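## Task

Put the cartridge marked with the broad red band into the sealant gun. It must sit all the way forward in the cup of the front ring, with its nozzle sticking out through that ring. The plunger rod can only be drawn back while its small thumb plate, just behind the handle, is held pushed toward the gun's front. The loaded gun must end up lying on the table itself, not leaning on any other object. Declare that you are finished when done.

## Robot and tools

Robot: two six-joint arms, left_arm and right_arm, each ending in a two-finger parallel gripper with a wrist camera. Calibrated bases in the scene frame: left_arm at (-0.034, +0.318, +0.010) m, right_arm at (-0.046, -0.330, +0.043) m, both turned almost not at all (quat_wxyz about (1, 0, 0, 0)).

Frame: every pose, target and reading uses the scene frame. Its origin is at table-top height, halfway between the two nominal bases; +z points up, +x points out over the table, and left_arm sits on the +y side. Arm names do not match left/right in the pictures. In the gripper's own axes the fingers point along +z and spread along y. end_effector_position is the spot between the finger pads, roughly 1 cm short of the tips. Reported hand positions and orientations can be wrong by a few centimetres, more when stretched out.

Row layout (used by execute_actions and move): one flat list of 16 numbers covering both arms, always all 16 even when one arm is idle. First left_arm: x, y, z (metres, absolute position in the scene frame), qw, qx, qy, qz (absolute orientation, w first), opening; then the same eight for right_arm. Opening is a scale from -1 (closed) to +1 (fully open, 0.094 m), not a distance. So each row is an absolute pose per arm plus a finger command, not an offset.

execute_actions(actions, cameras): actions is a list of actions; each action is a table of at most 15 rows, one row per control step of 1/30 s; if fewer rows are given, the last is repeated for the rest of the 15 steps. An action is rejected for both arms if any target lies over 0.6 m from that gripper's current position along any of its axes; a malformed action, or a first action failing this against the last reported state, rejects the whole call. Each step the controller clamps the command to within 100 mm and 20 degrees of the measured pose, so one action may fall short; continue in the next call. An empty actions list just reports state and images.

move(target, speed, blend, opening_speed, blocking, cameras): target is one 16-number row or a list of up to 15 rows, each a waypoint; grippers travel in straight lines, finishing together, capped at 10 s total. speed is m/s, 0.002 to 0.5, default 0.25 (rotation up to twice that in rad/s); one value or one per waypoint. blend, in metres, rounds corners at intermediate waypoints (0 stops at each). opening_speed is the finger rate in scale units per second, at least 0.2; use a low value to close gently on fragile parts. Openings in the first row are sent at the start; those in later rows are sent only after every arm halts at that waypoint. blocking=false returns after about 0.5 s while the move continues; a new move then takes over from the current point. Paths do not avoid obstacles or the other arm, and grippers lag or overshoot more at higher speed. The result adds a move: line giving the ending (done, off_target, moving, held, fault) and acting limits (limits=paced means clipped commands, limits=held means withheld steps). Done or off_target says nothing about contact.

wait(seconds, cameras): 0 to 10 s with each arm holding its last command; a running move continues. stop(cameras): brakes a running move. zoom_image(camera, region): region [x0, y0, x1, y1] in pixels of that camera's latest image, at most 504 by 504. read_manual(section): licence text only, default "licences". finished_scene(scene): give the current scene's number; this ends the scene permanently, so call it only once the goal holds with the robot hands-off.

Cameras, each 896x504: cam_head_left, cam_head_right, cam_high, cam_low, cam_left_wrist, cam_right_wrist. The cameras argument names which images to return: omitted, null or ["all"] gives all, [] gives none, an unknown name invalidates the call. Calibration matrices were supplied; fixed cameras may have shifted slightly, and wrist images can lag during motion.

Result lines: end_effector_position and end_effector_quat_wxyz per arm; Hand target, where each arm is actually being driven (may be short of your command); Tool commands, the current finger commands; grip_measured, the measured opening on the -1..+1 scale (reads a bit wide when empty, up to about 0.064 narrower than a firmly squeezed part); Joint positions, with the last number the opening in metres; Joint velocities, marked within noise when still; joint torques (noisy, offset, numbers 1 to 3 wrap at ±28 N m); grip_effort_nm, motor effort, negative closing. A MOTOR HOT line appears at 75 °C; at 90 °C that arm folds and stays idle, at 100 °C it collapses. Holding loads, long stretches and pushing toward unreachable poses all heat motors.

Practical order: look with cameras and zoom, identify the cartridge by band colour, hold the gun steady with one arm, press the thumb plate forward and draw the rod back with the other, insert the cartridge nozzle-first and push it fully into the front ring's cup, release the rod, set the gun flat on the table, open and withdraw, then call finished_scene.

Avoid: dropping parts, letting go of anything still moving, fast impacts, strong shoves, arm-on-arm contact (the clearance check does not protect grippers or wrist cameras from each other), paths close to an arm's own base, and anything leaving the table. To keep an arm still, resend its last reported pose and opening in every call; a 0 opening is a real command. Brief external tugs or pushes on objects may occur.

Each tool is called as name([rows], argument=value, ...), one row to a line, values as JSON.

## Session

Scene 1 done.

execute_actions(actions=[])

Scene clock: 0.00 s.
left_arm: end_effector_position=(+0.3779, +0.3173, +0.1295) grip_measured=+1.000 grip_effort_nm=n/a end_effector_quat_wxyz=(+0.610, -0.008, +0.792, -0.004) | right_arm: end_effector_position=(+0.3364, -0.3376, +0.1396) grip_measured=+1.000 grip_effort_nm=n/a end_effector_quat_wxyz=(+0.596, +0.042, +0.801, -0.047)
Joint positions: left_arm=[-0.008 1.561 0.408 0.895 -0.014 -0.02 0.094] | right_arm=[0.074 1.546 0.288 0.963 0.184 0.029 0.094]
Joint velocities: within noise
Joint torques (N m): no reading
Heat: left arm: 31 °C; right arm: 31 °C.
Hand target: left_arm +0.3816, +0.3173, +0.1416; +0.625, -0.008, +0.781, -0.004 | right_arm +0.3379, -0.3377, +0.1432; +0.600, +0.042, +0.798, -0.047
Tool commands: left_gripper/opening=+1.0 right_gripper/opening=+1.0
camera_calibration:
cam_left_wrist: T_world_to_cam=[[0.0176729, -0.999561, 0.0237892, 0.306199], [-0.677877, -0.0294682, -0.734585, 0.395625], [0.734963, -0.00314393, -0.6781, -0.100393], [0, 0, 0, 1]] pos_world=[0.336559, 0.317407, 0.215259]
cam_right_wrist: T_world_to_cam=[[-0.135974, -0.990594, 0.0153497, -0.290476], [-0.6447, 0.076709, -0.760578, 0.389097], [0.752246, -0.113314, -0.649066, -0.118124], [0, 0, 0, 1]] pos_world=[0.300212, -0.330976, 0.223727]

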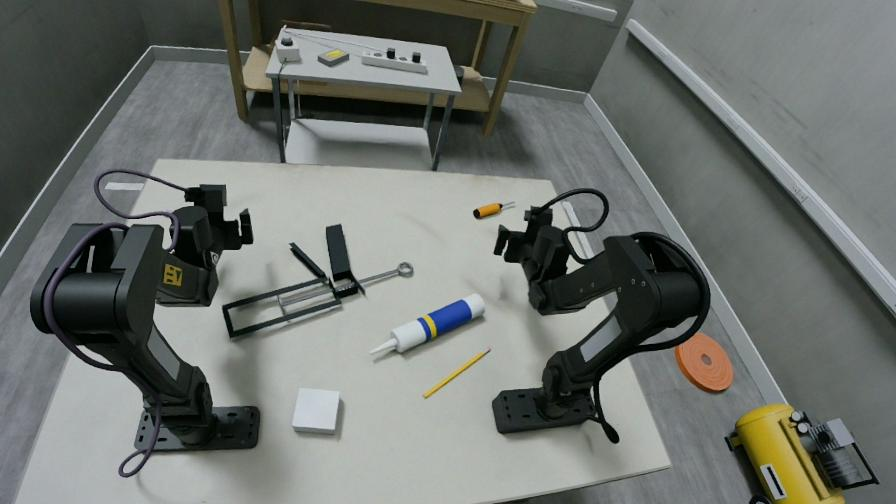

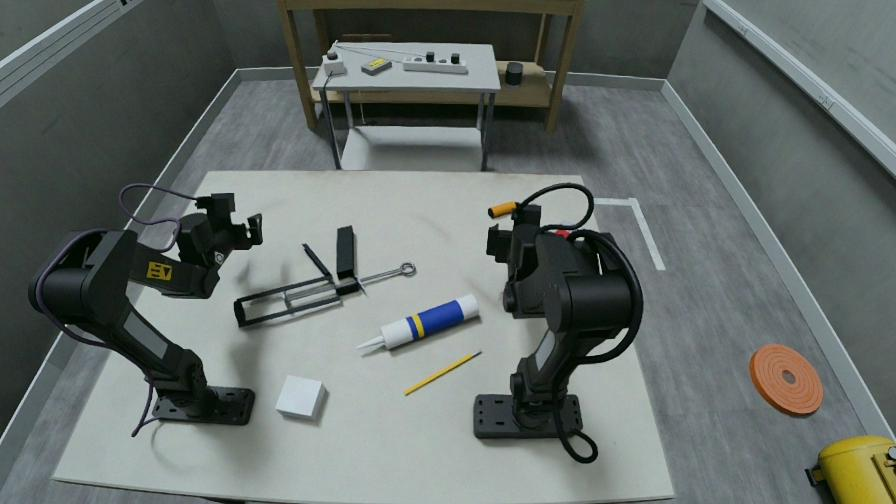

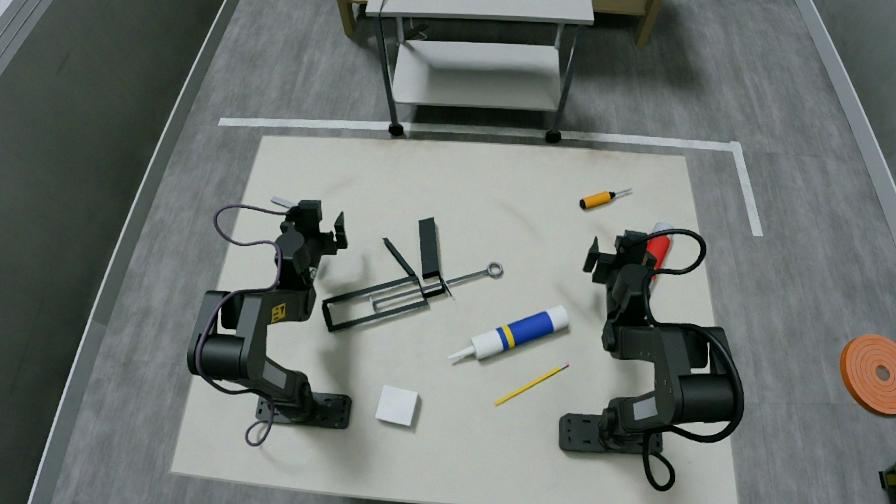

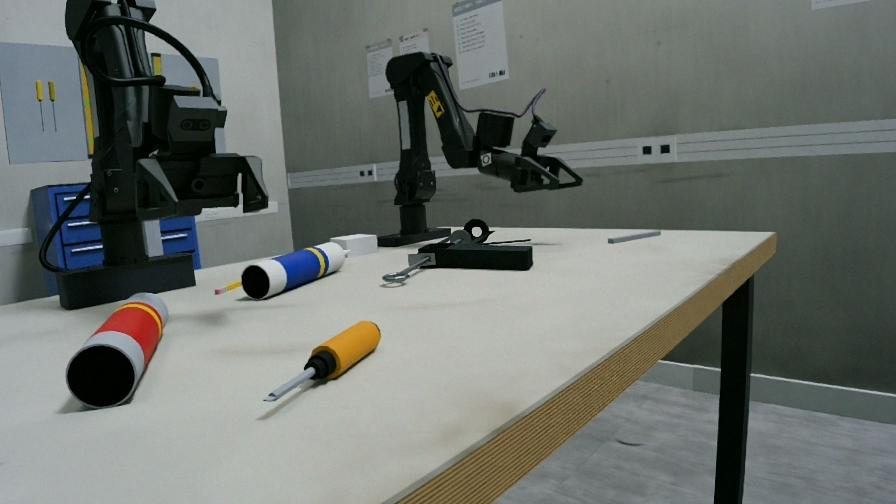

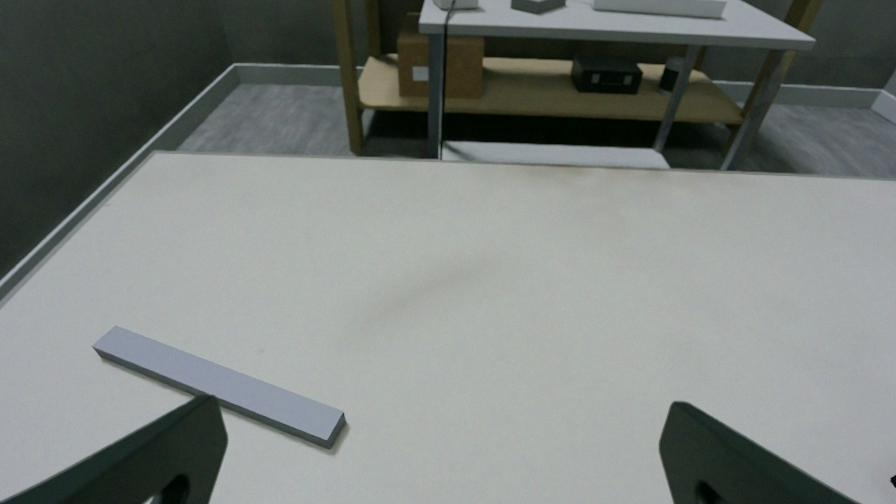

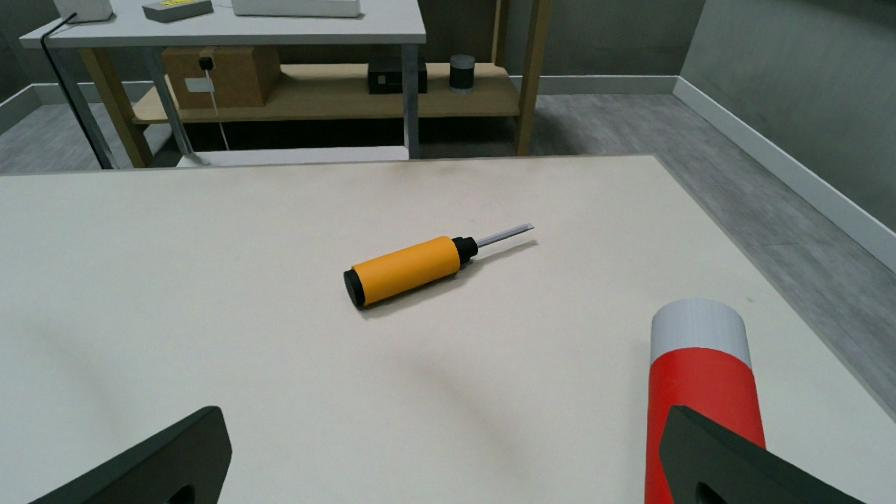

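zoom_image(camera="cam_high", region=[310, 190, 590, 370])

zoom_image(camera="cam_head_left", region=[200, 200, 500, 380])

zoom_image(camera="cam_low", region=[60, 210, 560, 430])

Scaled by 1.800 from the camera's 896x504 image, which has a finer 1280x720 frame.

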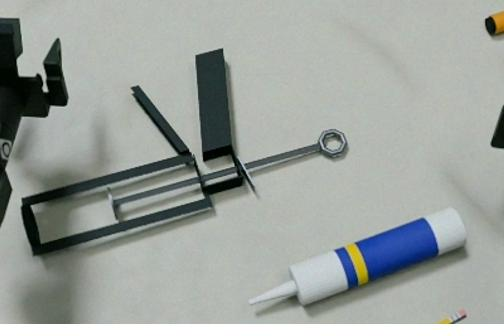

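Scaled by 1.680 from the camera's 896x504 image, which has a finer 1280x720 frame.

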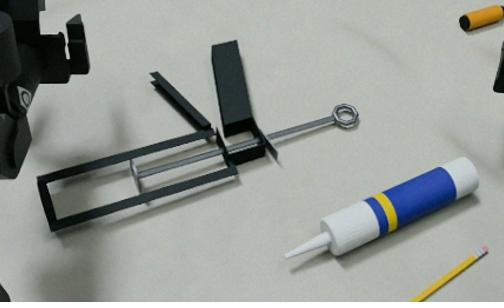

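Scaled by 1.008 from the camera's 896x504 image, which has a finer 1280x720 frame.

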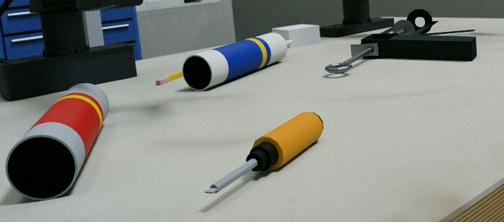

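move(target=[0.20,0.20,0.28,0,0,1,0,-0.6,0.33,-0.42,0.27,0,0,1,0,-0.6], speed=0.2)

Scene clock: 131.13 s.
left_arm: end_effector_position=(+0.2094, +0.1965, +0.2744) grip_measured=-0.598 grip_effort_nm=-0.081 end_effector_quat_wxyz=(+0.132, +0.008, +0.990, -0.058) | right_arm: end_effector_position=(+0.3324, -0.4189, +0.2638) grip_measured=-0.598 grip_effort_nm=-0.085 end_effector_quat_wxyz=(+0.090, +0.011, +0.996, -0.017)
Joint positions: left_arm=[-0.474 1.425 1.694 -1.552 -0.015 -0.458 0.019] | right_arm=[-0.225 1.925 2.087 -1.551 -0.007 -0.215 0.019]
Joint velocities: within noise
Joint torques (N m): left_arm=[-0.32 -5.61 6.83 0.37 0.13 -0.13] | right_arm=[-0.55 -9.52 8.47 0.29 0.07 -0.17]
Heat: left arm: 36 °C; right arm: 33 °C.
Hand target: left_arm +0.2005, +0.1974, +0.2820; +0.132, +0.005, +0.989, -0.066 | right_arm +0.3299, -0.4224, +0.2707; +0.092, +0.007, +0.995, -0.023
Off the commanded pose: left_arm 0.011 m, 17 deg | right_arm 0.007 m, 11 deg.
joint sent to its limit (left arm) — joint 4 (wrist pitch), lower limit. The joint targets are off in orientation, not in position.
joint sent to its limit (right arm) — joint 4 (wrist pitch), lower limit. The joint targets are off in orientation, not in position.
move: off_target (left_arm, right_arm)
camera_calibration:
cam_left_wrist: T_world_to_cam=[[-0.0203755, -0.993936, 0.108059, 0.168722], [-0.974673, 0.0438226, 0.219301, 0.17031], [-0.222707, -0.100853, -0.969655, 0.421104], [0, 0, 0, 1]] pos_world=[0.263217, 0.202706, 0.352745]
cam_right_wrist: T_world_to_cam=[[-0.039948, -0.998388, 0.0403104, -0.415199], [-0.970919, 0.0483162, 0.234482, 0.321212], [-0.236052, -0.029771, -0.971284, 0.404799], [0, 0, 0, 1]] pos_world=[0.390838, -0.417998, 0.334593]

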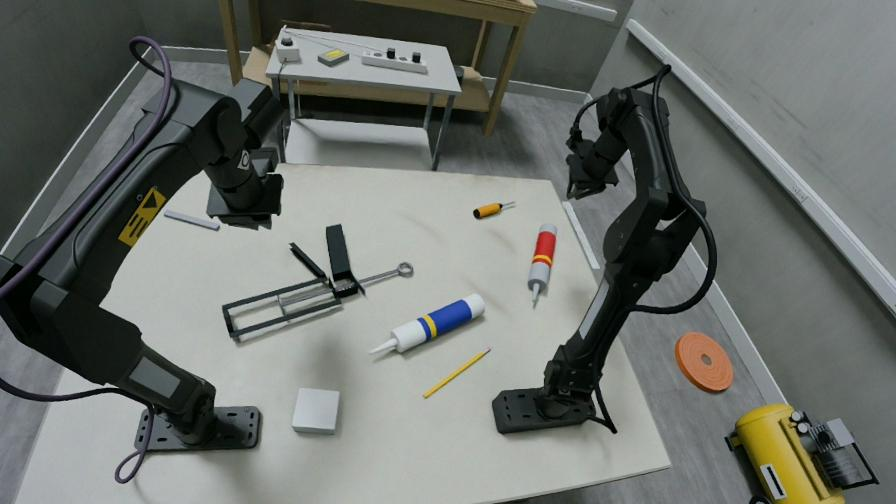

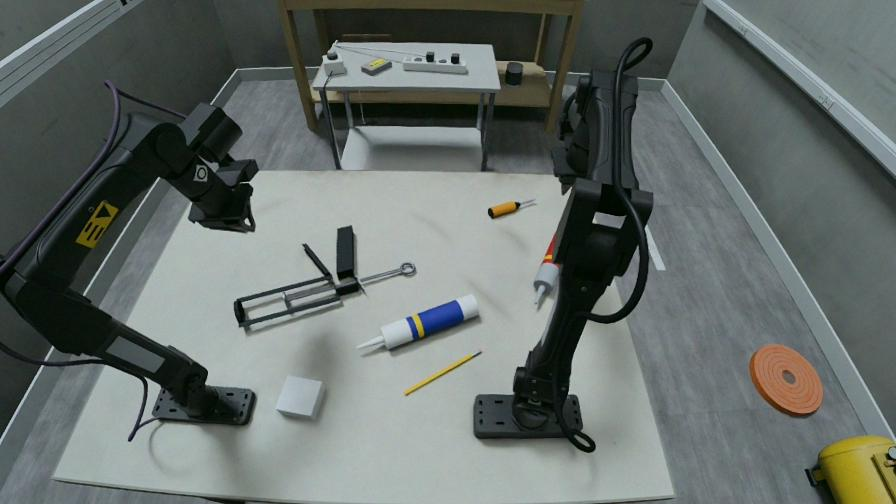

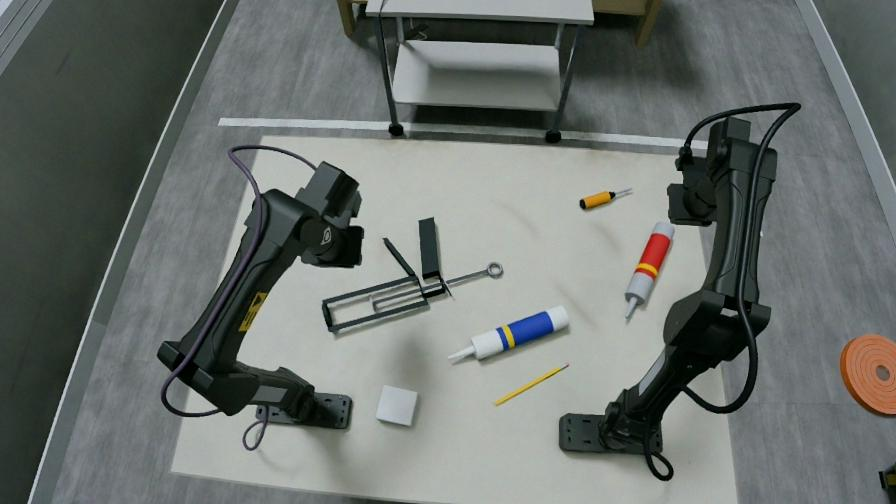

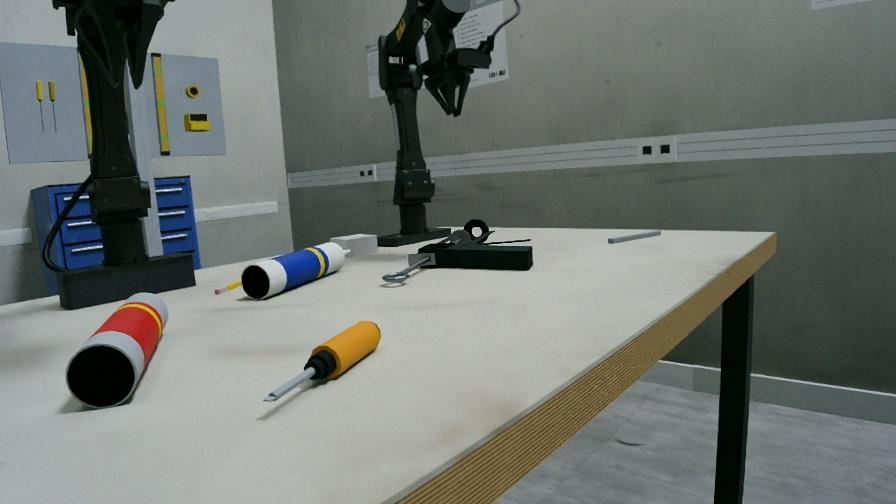

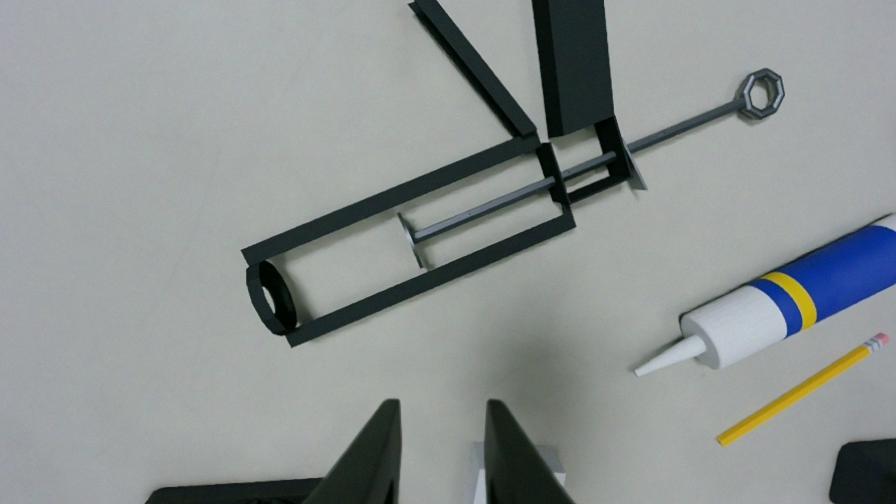

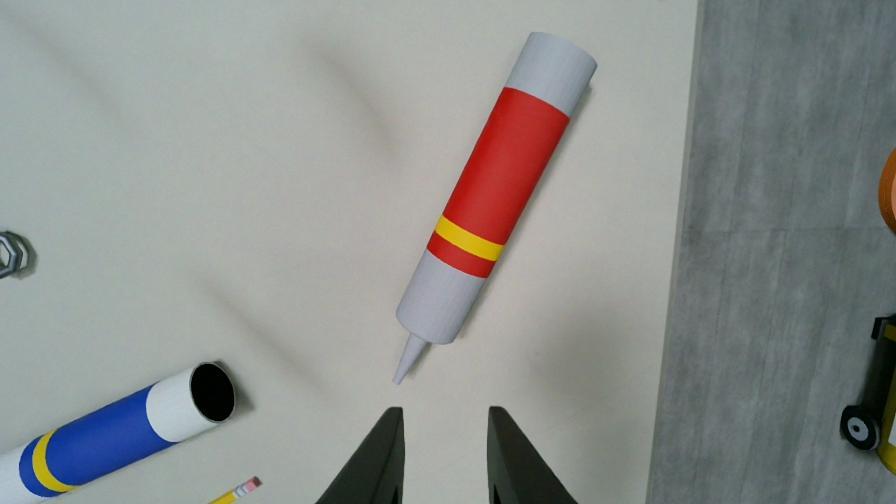

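move(target=[0.21,0.17,0.20,0,-0.1745,0.9847,0,-0.6,0.307,-0.104,0.11,0,-0.1745,0.9847,0,-0.62], speed=0.2, cameras=["cam_right_wrist","cam_left_wrist","cam_high"])

Scene clock: 211.13 s.
left_arm: end_effector_position=(+0.2134, +0.1734, +0.2041) grip_measured=-0.598 grip_effort_nm=-0.076 end_effector_quat_wxyz=(+0.012, -0.168, +0.986, -0.002) | right_arm: end_effector_position=(+0.2987, -0.1087, +0.1081) grip_measured=-0.618 grip_effort_nm=-0.085 end_effector_quat_wxyz=(-0.011, -0.189, +0.982, -0.010)
Joint positions: left_arm=[-0.539 1.635 1.637 -1.552 -0.014 -0.879 0.019] | right_arm=[0.585 2.153 1.811 -1.256 0.01 0.192 0.018]
Joint velocities: within noise
Joint torques (N m): left_arm=[-0.55 -5.16 5.19 0.12 0.09 -0.19] | right_arm=[-0.36 -10.7 8.68 0.22 -0.05 0.14]
Heat: left arm: 31 °C; right arm: 33 °C.
Hand target: left_arm +0.2095, +0.1714, +0.2000; +0.000, -0.172, +0.985, +0.002 | right_arm +0.3066, -0.1046, +0.1099; -0.001, -0.180, +0.984, -0.003
Off the commanded pose: left_arm 0.006 m, 2 deg | right_arm 0.010 m, 2 deg.
move: done
camera_calibration:
cam_left_wrist: T_world_to_cam=[[0.34141, -0.939914, 0.000588369, 0.0887119], [-0.840891, -0.305161, 0.446967, 0.176156], [-0.419931, -0.153094, -0.89455, 0.387317], [0, 0, 0, 1]] pos_world=[0.280487, 0.196433, 0.267686]
cam_right_wrist: T_world_to_cam=[[0.359653, -0.932722, 0.0260606, -0.211226], [-0.84735, -0.314785, 0.427679, 0.212738], [-0.390702, -0.175899, -0.903555, 0.277838], [0, 0, 0, 1]] pos_world=[0.364784, -0.0811772, 0.165563]
Images, in order (width x height): cam_high 896x504, cam_left_wrist 896x504, cam_right_wrist 896x504.

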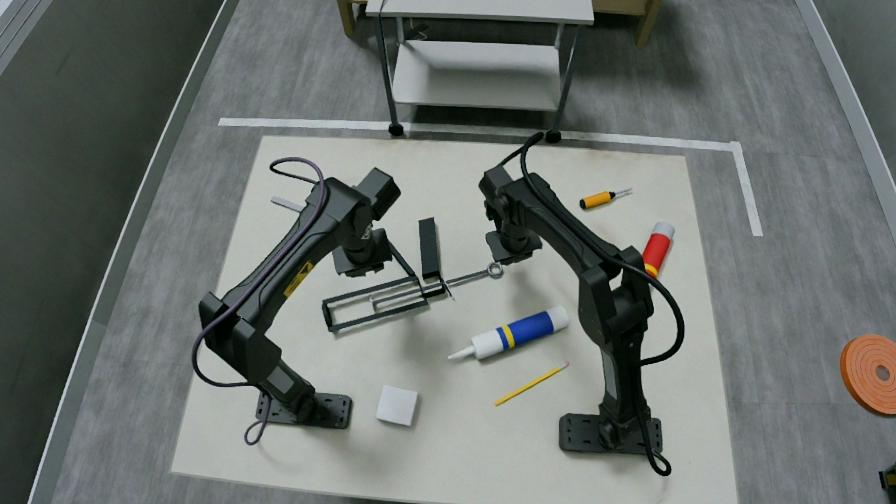

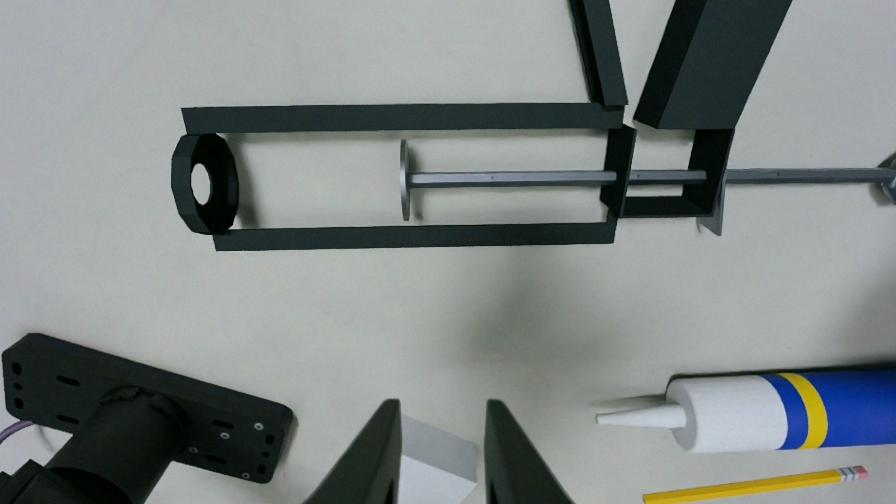

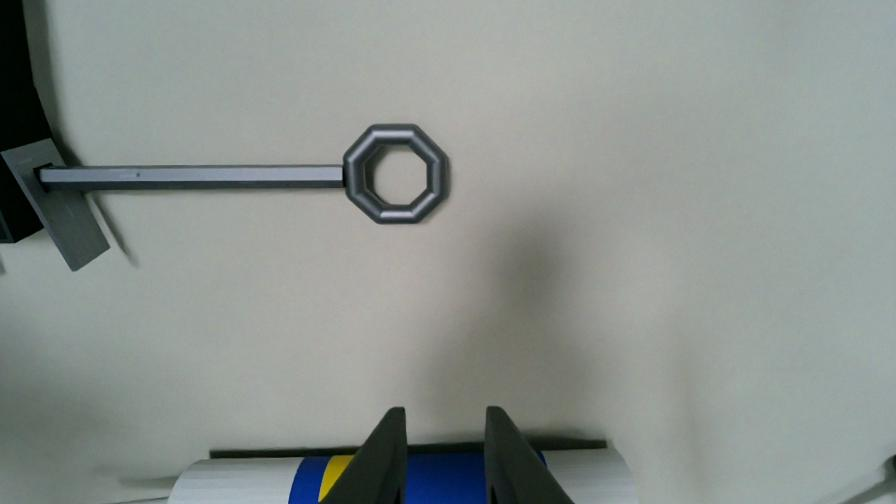

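move(target=[0.21,0.17,0.20,0,-0.1745,0.9847,0,-0.6,0.331,-0.091,0.06,0,-0.1745,0.9847,0,-0.62], speed=0.12, cameras=["cam_right_wrist"])

Scene clock: 235.53 s.
left_arm: end_effector_position=(+0.2130, +0.1727, +0.2041) grip_measured=-0.598 grip_effort_nm=-0.076 end_effector_quat_wxyz=(+0.011, -0.171, +0.985, -0.004) | right_arm: end_effector_position=(+0.3200, -0.0943, +0.0586) grip_measured=-0.618 grip_effort_nm=-0.085 end_effector_quat_wxyz=(-0.012, -0.188, +0.982, -0.009)
Joint positions: left_arm=[-0.539 1.635 1.637 -1.552 -0.009 -0.886 0.019] | right_arm=[0.585 2.297 1.85 -1.152 0.007 0.195 0.018]
Joint velocities: within noise
Joint torques (N m): left_arm=[-0.54 -5.12 5.41 0.11 0.1 -0.15] | right_arm=[-0.66 -11.78 8.53 0.31 -0.09 0.14]
Heat: left arm: 31 °C; right arm: 36 °C.
Hand target: left_arm +0.2098, +0.1699, +0.2001; +0.000, -0.174, +0.985, +0.000 | right_arm +0.3299, -0.0901, +0.0598; +0.000, -0.177, +0.984, +0.001
Off the commanded pose: left_arm 0.006 m, 1 deg | right_arm 0.012 m, 2 deg.
move: off_target (right_arm)
camera_calibration:
cam_right_wrist: T_world_to_cam=[[0.356782, -0.933893, 0.0234519, -0.203228], [-0.847104, -0.312838, 0.42959, 0.256475], [-0.393854, -0.173136, -0.90272, 0.245169], [0, 0, 0, 1]] pos_world=[0.386331, -0.0671105, 0.115906]
Images, in order (width x height): cam_right_wrist 896x504.

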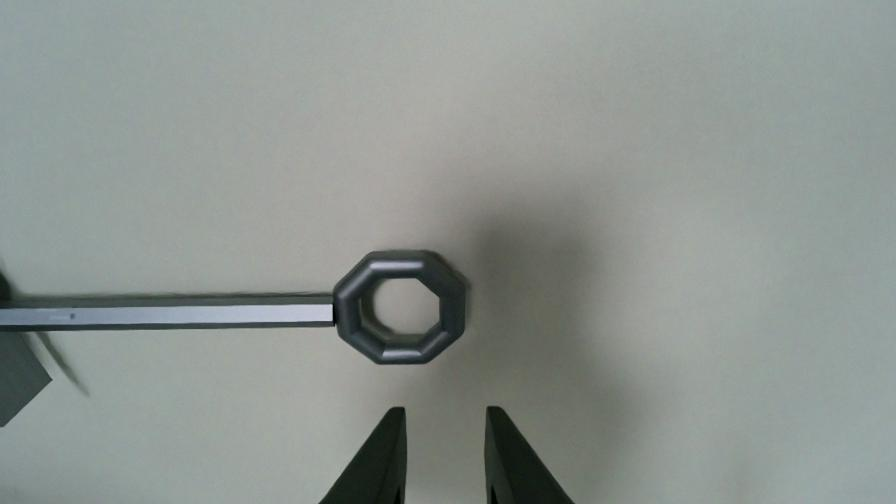

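move(target=[0.21,0.17,0.20,0,-0.1745,0.9847,0,-0.6,0.334,-0.091,0.027,0,-0.1745,0.9847,0,-0.62], speed=0.08, cameras=["cam_right_wrist"])

Scene clock: 259.70 s.
left_arm: end_effector_position=(+0.2130, +0.1727, +0.2041) grip_measured=-0.598 grip_effort_nm=-0.081 end_effector_quat_wxyz=(+0.011, -0.171, +0.985, -0.004) | right_arm: end_effector_position=(+0.3313, -0.0870, +0.0361) grip_measured=-0.618 grip_effort_nm=-0.090 end_effector_quat_wxyz=(+0.004, -0.187, +0.982, -0.002)
Joint positions: left_arm=[-0.539 1.635 1.637 -1.552 -0.009 -0.886 0.019] | right_arm=[0.585 2.34 1.833 -1.057 0.007 0.196 0.018]
Joint velocities: within noise
Joint torques (N m): left_arm=[-0.7 -5.03 5.5 0.17 0.11 -0.12] | right_arm=[-0.68 -11.86 5.31 0.39 -0.08 0.11]
Heat: left arm: 31 °C; right arm: 37 °C.
Hand target: left_arm +0.2100, +0.1701, +0.2001; +0.000, -0.174, +0.985, +0.000 | right_arm +0.3316, -0.0893, +0.0270; -0.001, -0.177, +0.984, +0.000
Off the commanded pose: left_arm 0.006 m, 1 deg | right_arm 0.010 m, 2 deg.
move: done
camera_calibration:
cam_right_wrist: T_world_to_cam=[[0.354761, -0.934817, 0.0161611, -0.199061], [-0.859873, -0.319436, 0.398219, 0.282853], [-0.3671, -0.155169, -0.917148, 0.223843], [0, 0, 0, 1]] pos_world=[0.39601, -0.0609993, 0.0958768]
Images, in order (width x height): cam_right_wrist 896x504.

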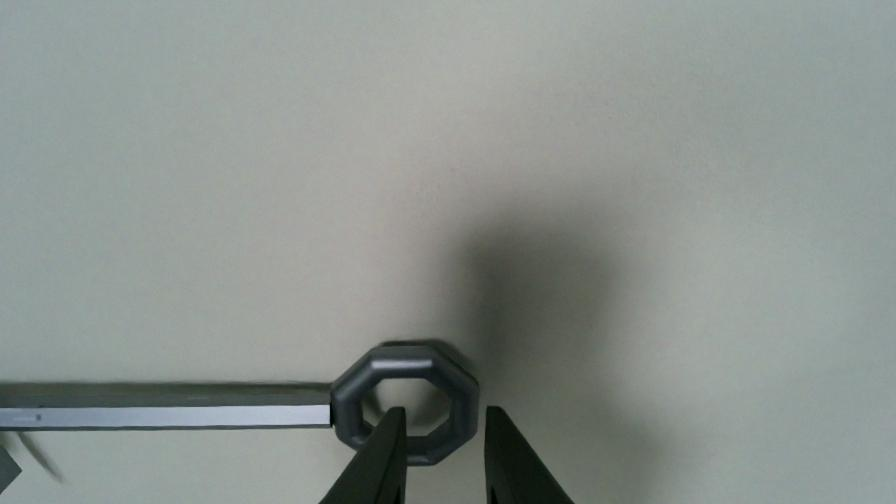

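move(target=[0.21,0.17,0.20,0,-0.1745,0.9847,0,-0.6,0.323,-0.097,0.03,0,-0.1745,0.9847,0,-0.62], speed=0.08, cameras=["cam_right_wrist"])

Scene clock: 275.57 s.
left_arm: end_effector_position=(+0.2130, +0.1727, +0.2041) grip_measured=-0.598 grip_effort_nm=-0.081 end_effector_quat_wxyz=(+0.011, -0.171, +0.985, -0.004) | right_arm: end_effector_position=(+0.3200, -0.0963, +0.0189) grip_measured=-0.618 grip_effort_nm=-0.085 end_effector_quat_wxyz=(-0.013, -0.181, +0.983, -0.008)
Joint positions: left_arm=[-0.539 1.635 1.637 -1.552 -0.009 -0.886 0.019] | right_arm=[0.581 2.34 1.761 -1.022 0.006 0.204 0.018]
Joint velocities: within noise
Joint torques (N m): left_arm=[-0.54 -5.11 5.52 0.11 0.09 -0.14] | right_arm=[-0.68 -15.92 4.78 0.23 -0.06 0.11]
Heat: left arm: 31 °C; right arm: 36 °C.
Hand target: left_arm +0.2099, +0.1701, +0.2001; +0.000, -0.174, +0.985, +0.000 | right_arm +0.3234, -0.0970, +0.0303; +0.000, -0.171, +0.985, +0.000
Off the commanded pose: left_arm 0.006 m, 1 deg | right_arm 0.012 m, 2 deg.
move: off_target (right_arm)
camera_calibration:
cam_right_wrist: T_world_to_cam=[[0.343861, -0.93875, 0.0225301, -0.200515], [-0.850528, -0.301198, 0.431139, 0.275133], [-0.397946, -0.167414, -0.902004, 0.21083], [0, 0, 0, 1]] pos_world=[0.386857, -0.0700681, 0.0760671]
Images, in order (width x height): cam_right_wrist 896x504.

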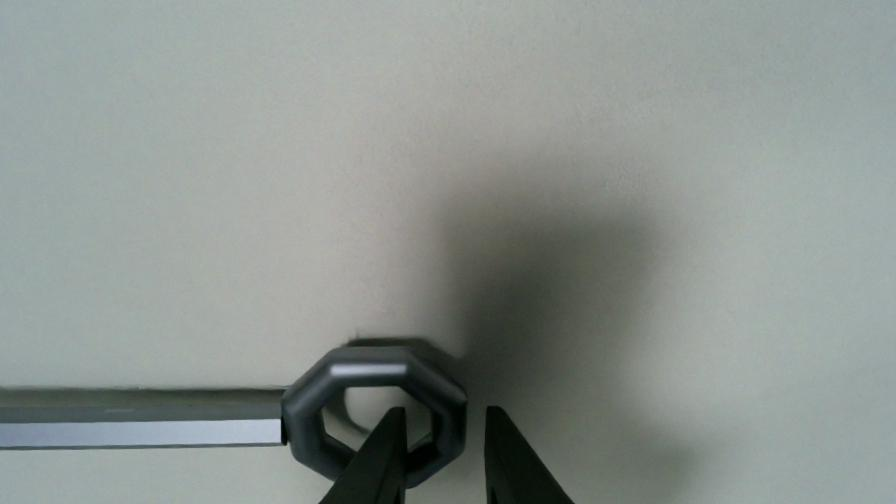

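move(target=[0.21,0.17,0.20,0,-0.1745,0.9847,0,-0.6,0.325,-0.096,0.02,0,-0.1745,0.9847,0,-0.95], speed=0.05, opening_speed=0.4, cameras=["cam_right_wrist"])

Scene clock: 285.57 s.
left_arm: end_effector_position=(+0.2130, +0.1727, +0.2041) grip_measured=-0.598 grip_effort_nm=-0.081 end_effector_quat_wxyz=(+0.011, -0.172, +0.985, -0.004) | right_arm: end_effector_position=(+0.3235, -0.0960, +0.0180) grip_measured=-0.948 grip_effort_nm=-0.095 end_effector_quat_wxyz=(-0.008, -0.180, +0.984, -0.003)
Joint positions: left_arm=[-0.539 1.635 1.637 -1.552 -0.009 -0.887 0.019] | right_arm=[0.575 2.34 1.758 -1.005 0 0.199 0.002]
Joint velocities: within noise
Joint torques (N m): left_arm=[-0.77 -5.03 5.49 0.11 0.11 -0.14] | right_arm=[-0.69 -14 4.63 0.36 -0.01 0.02]
Heat: left arm: 30 °C; right arm: 37 °C.
Hand target: left_arm +0.2099, +0.1701, +0.2001; +0.000, -0.175, +0.985, +0.000 | right_arm +0.3261, -0.0983, +0.0197; -0.001, -0.174, +0.985, +0.000
Off the commanded pose: left_arm 0.006 m, 1 deg | right_arm 0.002 m, 1 deg.
move: done
camera_calibration:
cam_right_wrist: T_world_to_cam=[[0.342134, -0.939554, 0.0134953, -0.20072], [-0.854575, -0.305154, 0.420217, 0.279721], [-0.390698, -0.155303, -0.907323, 0.210473], [0, 0, 0, 1]] pos_world=[0.389948, -0.0705426, 0.0761324]
Images, in order (width x height): cam_right_wrist 896x504.

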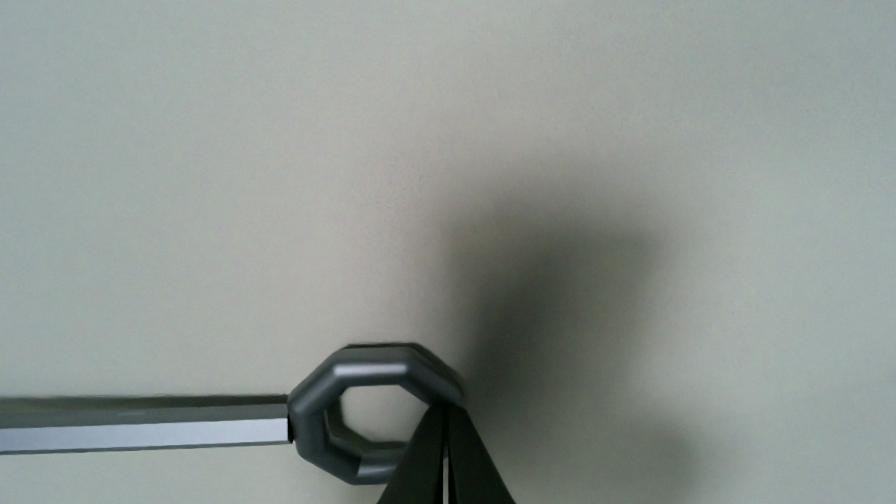

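move([
  [0.21,0.17,0.20,0,-0.1745,0.9847,0,-0.6,0.325,-0.096,0.023,0,-0.1745,0.9847,0,-0.62],
  [0.21,0.17,0.20,0,-0.1745,0.9847,0,-0.6,0.325,-0.0955,0.003,0,-0.1745,0.9847,0,-0.62],
], speed=0.05, cameras=["cam_right_wrist"])

Scene clock: 299.23 s.
left_arm: end_effector_position=(+0.2130, +0.1727, +0.2041) grip_measured=-0.598 grip_effort_nm=-0.081 end_effector_quat_wxyz=(+0.011, -0.172, +0.985, -0.004) | right_arm: end_effector_position=(+0.3227, -0.0941, +0.0108) grip_measured=-0.622 grip_effort_nm=0.129 end_effector_quat_wxyz=(-0.002, -0.184, +0.983, -0.001)
Joint positions: left_arm=[-0.539 1.635 1.637 -1.552 -0.009 -0.887 0.019] | right_arm=[0.579 2.34 1.727 -0.962 0 0.196 0.018]
Joint velocities: within noise
Joint torques (N m): left_arm=[-0.68 -5 5.52 0.13 0.09 -0.11] | right_arm=[-0.09 -12 4.93 0.49 -0.01 0.09]
Heat: left arm: 30 °C; right arm: 36 °C.
Hand target: left_arm +0.2099, +0.1701, +0.2001; +0.000, -0.174, +0.985, +0.000 | right_arm +0.3237, -0.0939, +0.0031; +0.000, -0.178, +0.984, +0.000
Off the commanded pose: left_arm 0.006 m, 1 deg | right_arm 0.008 m, 1 deg.
move: done
camera_calibration:
cam_right_wrist: T_world_to_cam=[[0.349204, -0.936983, 0.0108938, -0.200597], [-0.856494, -0.314448, 0.409316, 0.282541], [-0.380097, -0.152265, -0.912328, 0.200766], [0, 0, 0, 1]] pos_world=[0.388355, -0.0685424, 0.0697015]
Images, in order (width x height): cam_right_wrist 896x504.

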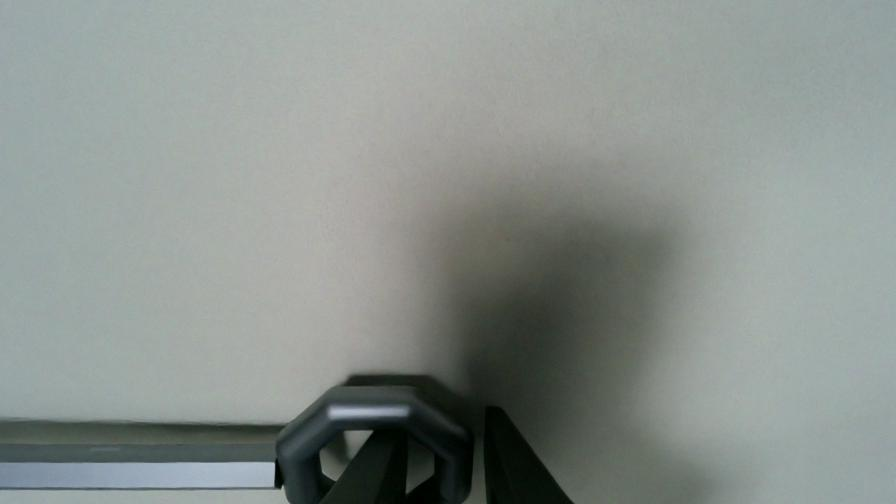

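move(target=[0.21,0.17,0.20,0,-0.1745,0.9847,0,-0.6,0.325,-0.0955,0.007,0,-0.1745,0.9847,0,-0.95], speed=0.05, opening_speed=0.4, cameras=["cam_right_wrist"])

Scene clock: 314.23 s.
left_arm: end_effector_position=(+0.2130, +0.1727, +0.2041) grip_measured=-0.598 grip_effort_nm=-0.076 end_effector_quat_wxyz=(+0.011, -0.172, +0.985, -0.004) | right_arm: end_effector_position=(+0.3224, -0.0935, +0.0108) grip_measured=-0.761 grip_effort_nm=-1.009 end_effector_quat_wxyz=(-0.002, -0.185, +0.983, -0.001)
Joint positions: left_arm=[-0.539 1.635 1.637 -1.552 -0.009 -0.887 0.019] | right_arm=[0.581 2.34 1.727 -0.962 0 0.196 0.011]
Joint velocities: within noise
Joint torques (N m): left_arm=[-0.65 -5.01 5.42 0.14 0.1 -0.13] | right_arm=[-0.47 -12.42 5.55 0.33 0 0.12]
Heat: left arm: 30 °C; right arm: 36 °C.
Hand target: left_arm +0.2099, +0.1701, +0.2001; +0.000, -0.175, +0.985, +0.000 | right_arm +0.3245, -0.0951, +0.0070; +0.000, -0.175, +0.985, +0.000
Off the commanded pose: left_arm 0.006 m, 1 deg | right_arm 0.005 m, 1 deg.
move: done
camera_calibration:
cam_right_wrist: T_world_to_cam=[[0.350641, -0.936447, 0.0108938, -0.200355], [-0.856011, -0.315761, 0.409316, 0.28213], [-0.379863, -0.152848, -0.912328, 0.200585], [0, 0, 0, 1]] pos_world=[0.387954, -0.0678768, 0.0697015]
Images, in order (width x height): cam_right_wrist 896x504.

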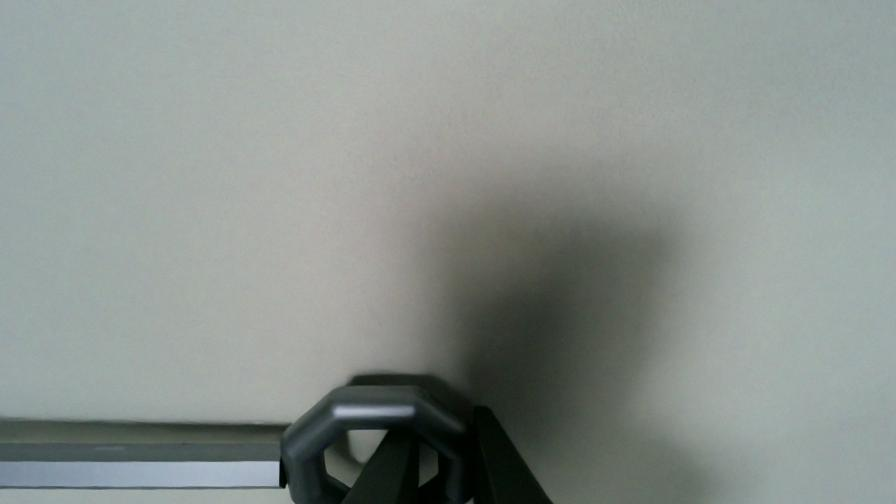

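move(target=[0.244,-0.005,0.12,0,-0.1745,0.9847,0,-0.97,0.325,-0.0955,0.007,0,-0.1745,0.9847,0,-0.95], speed=0.12)

Scene clock: 420.83 s.
left_arm: end_effector_position=(+0.2280, +0.0522, +0.1362) grip_measured=-0.968 grip_effort_nm=-0.071 end_effector_quat_wxyz=(-0.010, -0.165, +0.986, +0.020) | right_arm: end_effector_position=(+0.3224, -0.0935, +0.0108) grip_measured=-0.761 grip_effort_nm=-1.004 end_effector_quat_wxyz=(-0.002, -0.185, +0.983, -0.001)
Joint positions: left_arm=[-0.797 2.014 1.843 -1.444 -0.007 -1.131 0.001] | right_arm=[0.581 2.34 1.727 -0.962 0 0.196 0.011]
Joint velocities: within noise
Joint torques (N m): left_arm=[0.27 -9.32 5.59 0.04 -0.03 0.02] | right_arm=[-0.58 -12.41 5.53 0.34 0 0.12]
Heat: left arm: 30 °C; right arm: 37 °C.
Hand target: left_arm +0.2282, +0.0541, +0.1380; -0.009, -0.167, +0.986, +0.020 | right_arm +0.3248, -0.0954, +0.0070; +0.000, -0.175, +0.985, +0.000
Off the commanded pose: left_arm 0.062 m, 3 deg | right_arm 0.005 m, 1 deg.
move: held (left_arm; a check stopped the path); limits=held
pose unreachable (left arm): on one or more control steps of this call, first in action 0 (counted from 0), this arm could not follow its commanded pose, so it was not sent that pose on those steps. It may still have moved: this result reports where it is.
cause: moving toward the commanded pose would bring a part of the arm too close to another arm (this arm's wrist (the part past joint 4) and the right arm's wrist (the part past joint 4)).
camera_calibration:
cam_left_wrist: T_world_to_cam=[[0.334502, -0.941009, -0.0510991, -0.0214305], [-0.819062, -0.317115, 0.478096, 0.173189], [-0.466097, -0.118071, -0.87682, 0.320462], [0, 0, 0, 1]] pos_world=[0.298388, 0.072592, 0.197092]
cam_right_wrist: T_world_to_cam=[[0.350641, -0.936447, 0.0108938, -0.200355], [-0.856011, -0.315761, 0.409316, 0.28213], [-0.379863, -0.152848, -0.912328, 0.200585], [0, 0, 0, 1]] pos_world=[0.387954, -0.0678768, 0.0697015]

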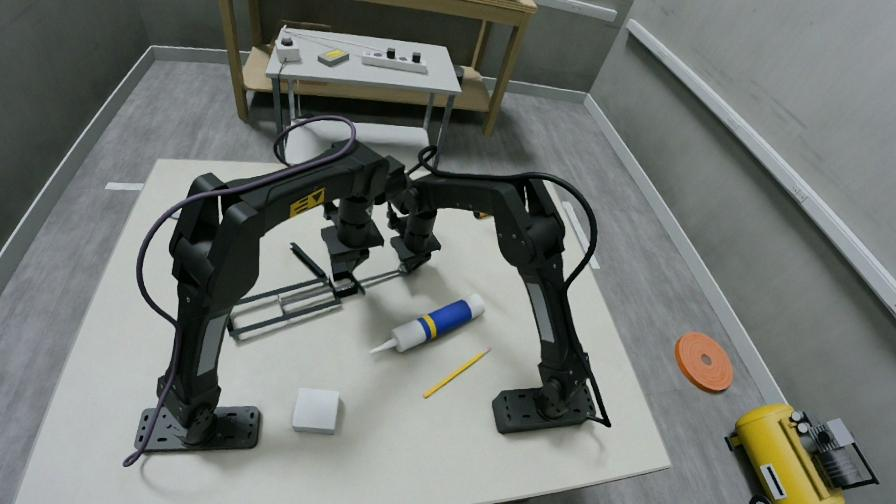

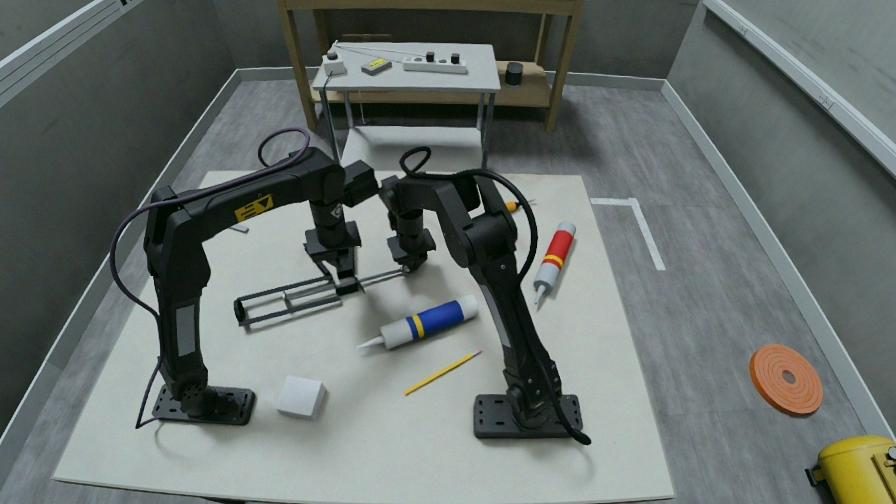

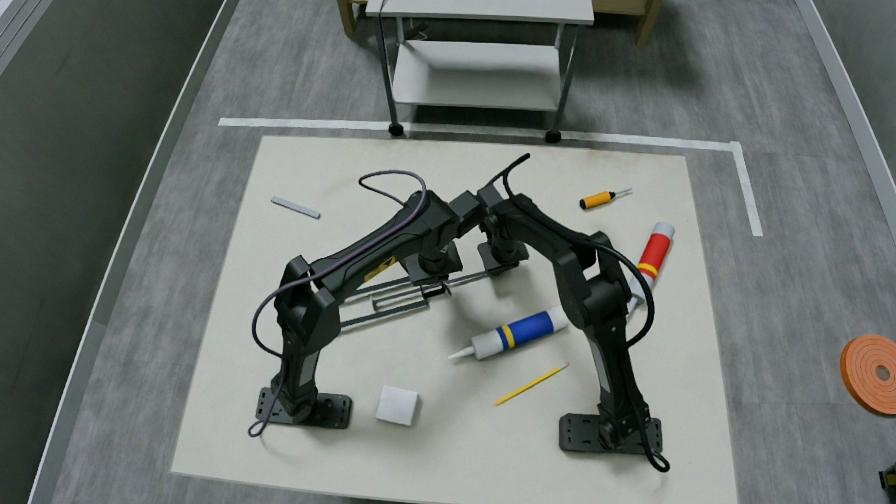

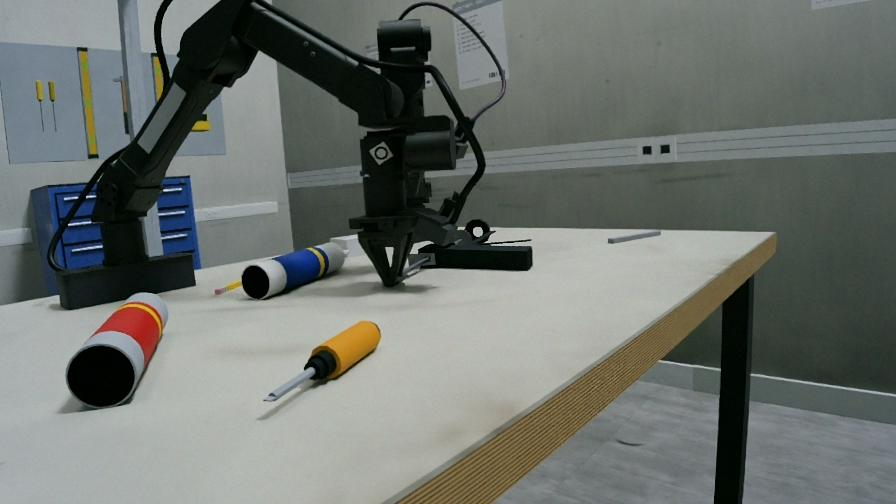

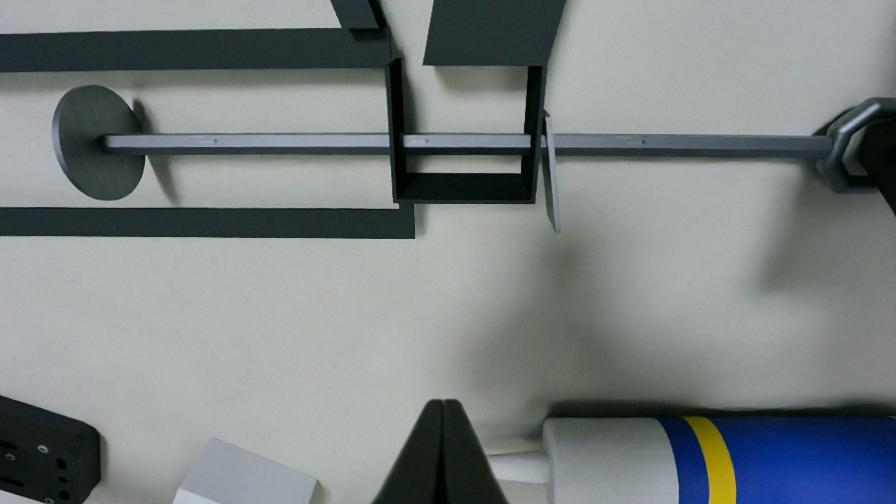

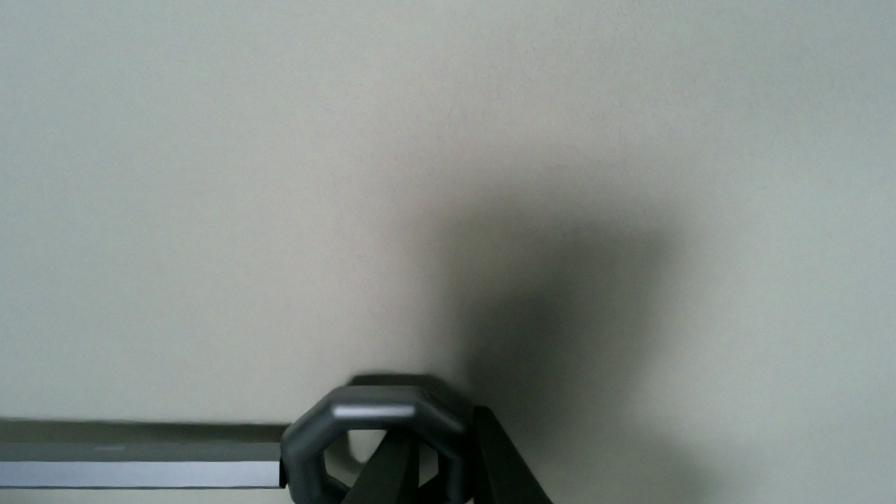

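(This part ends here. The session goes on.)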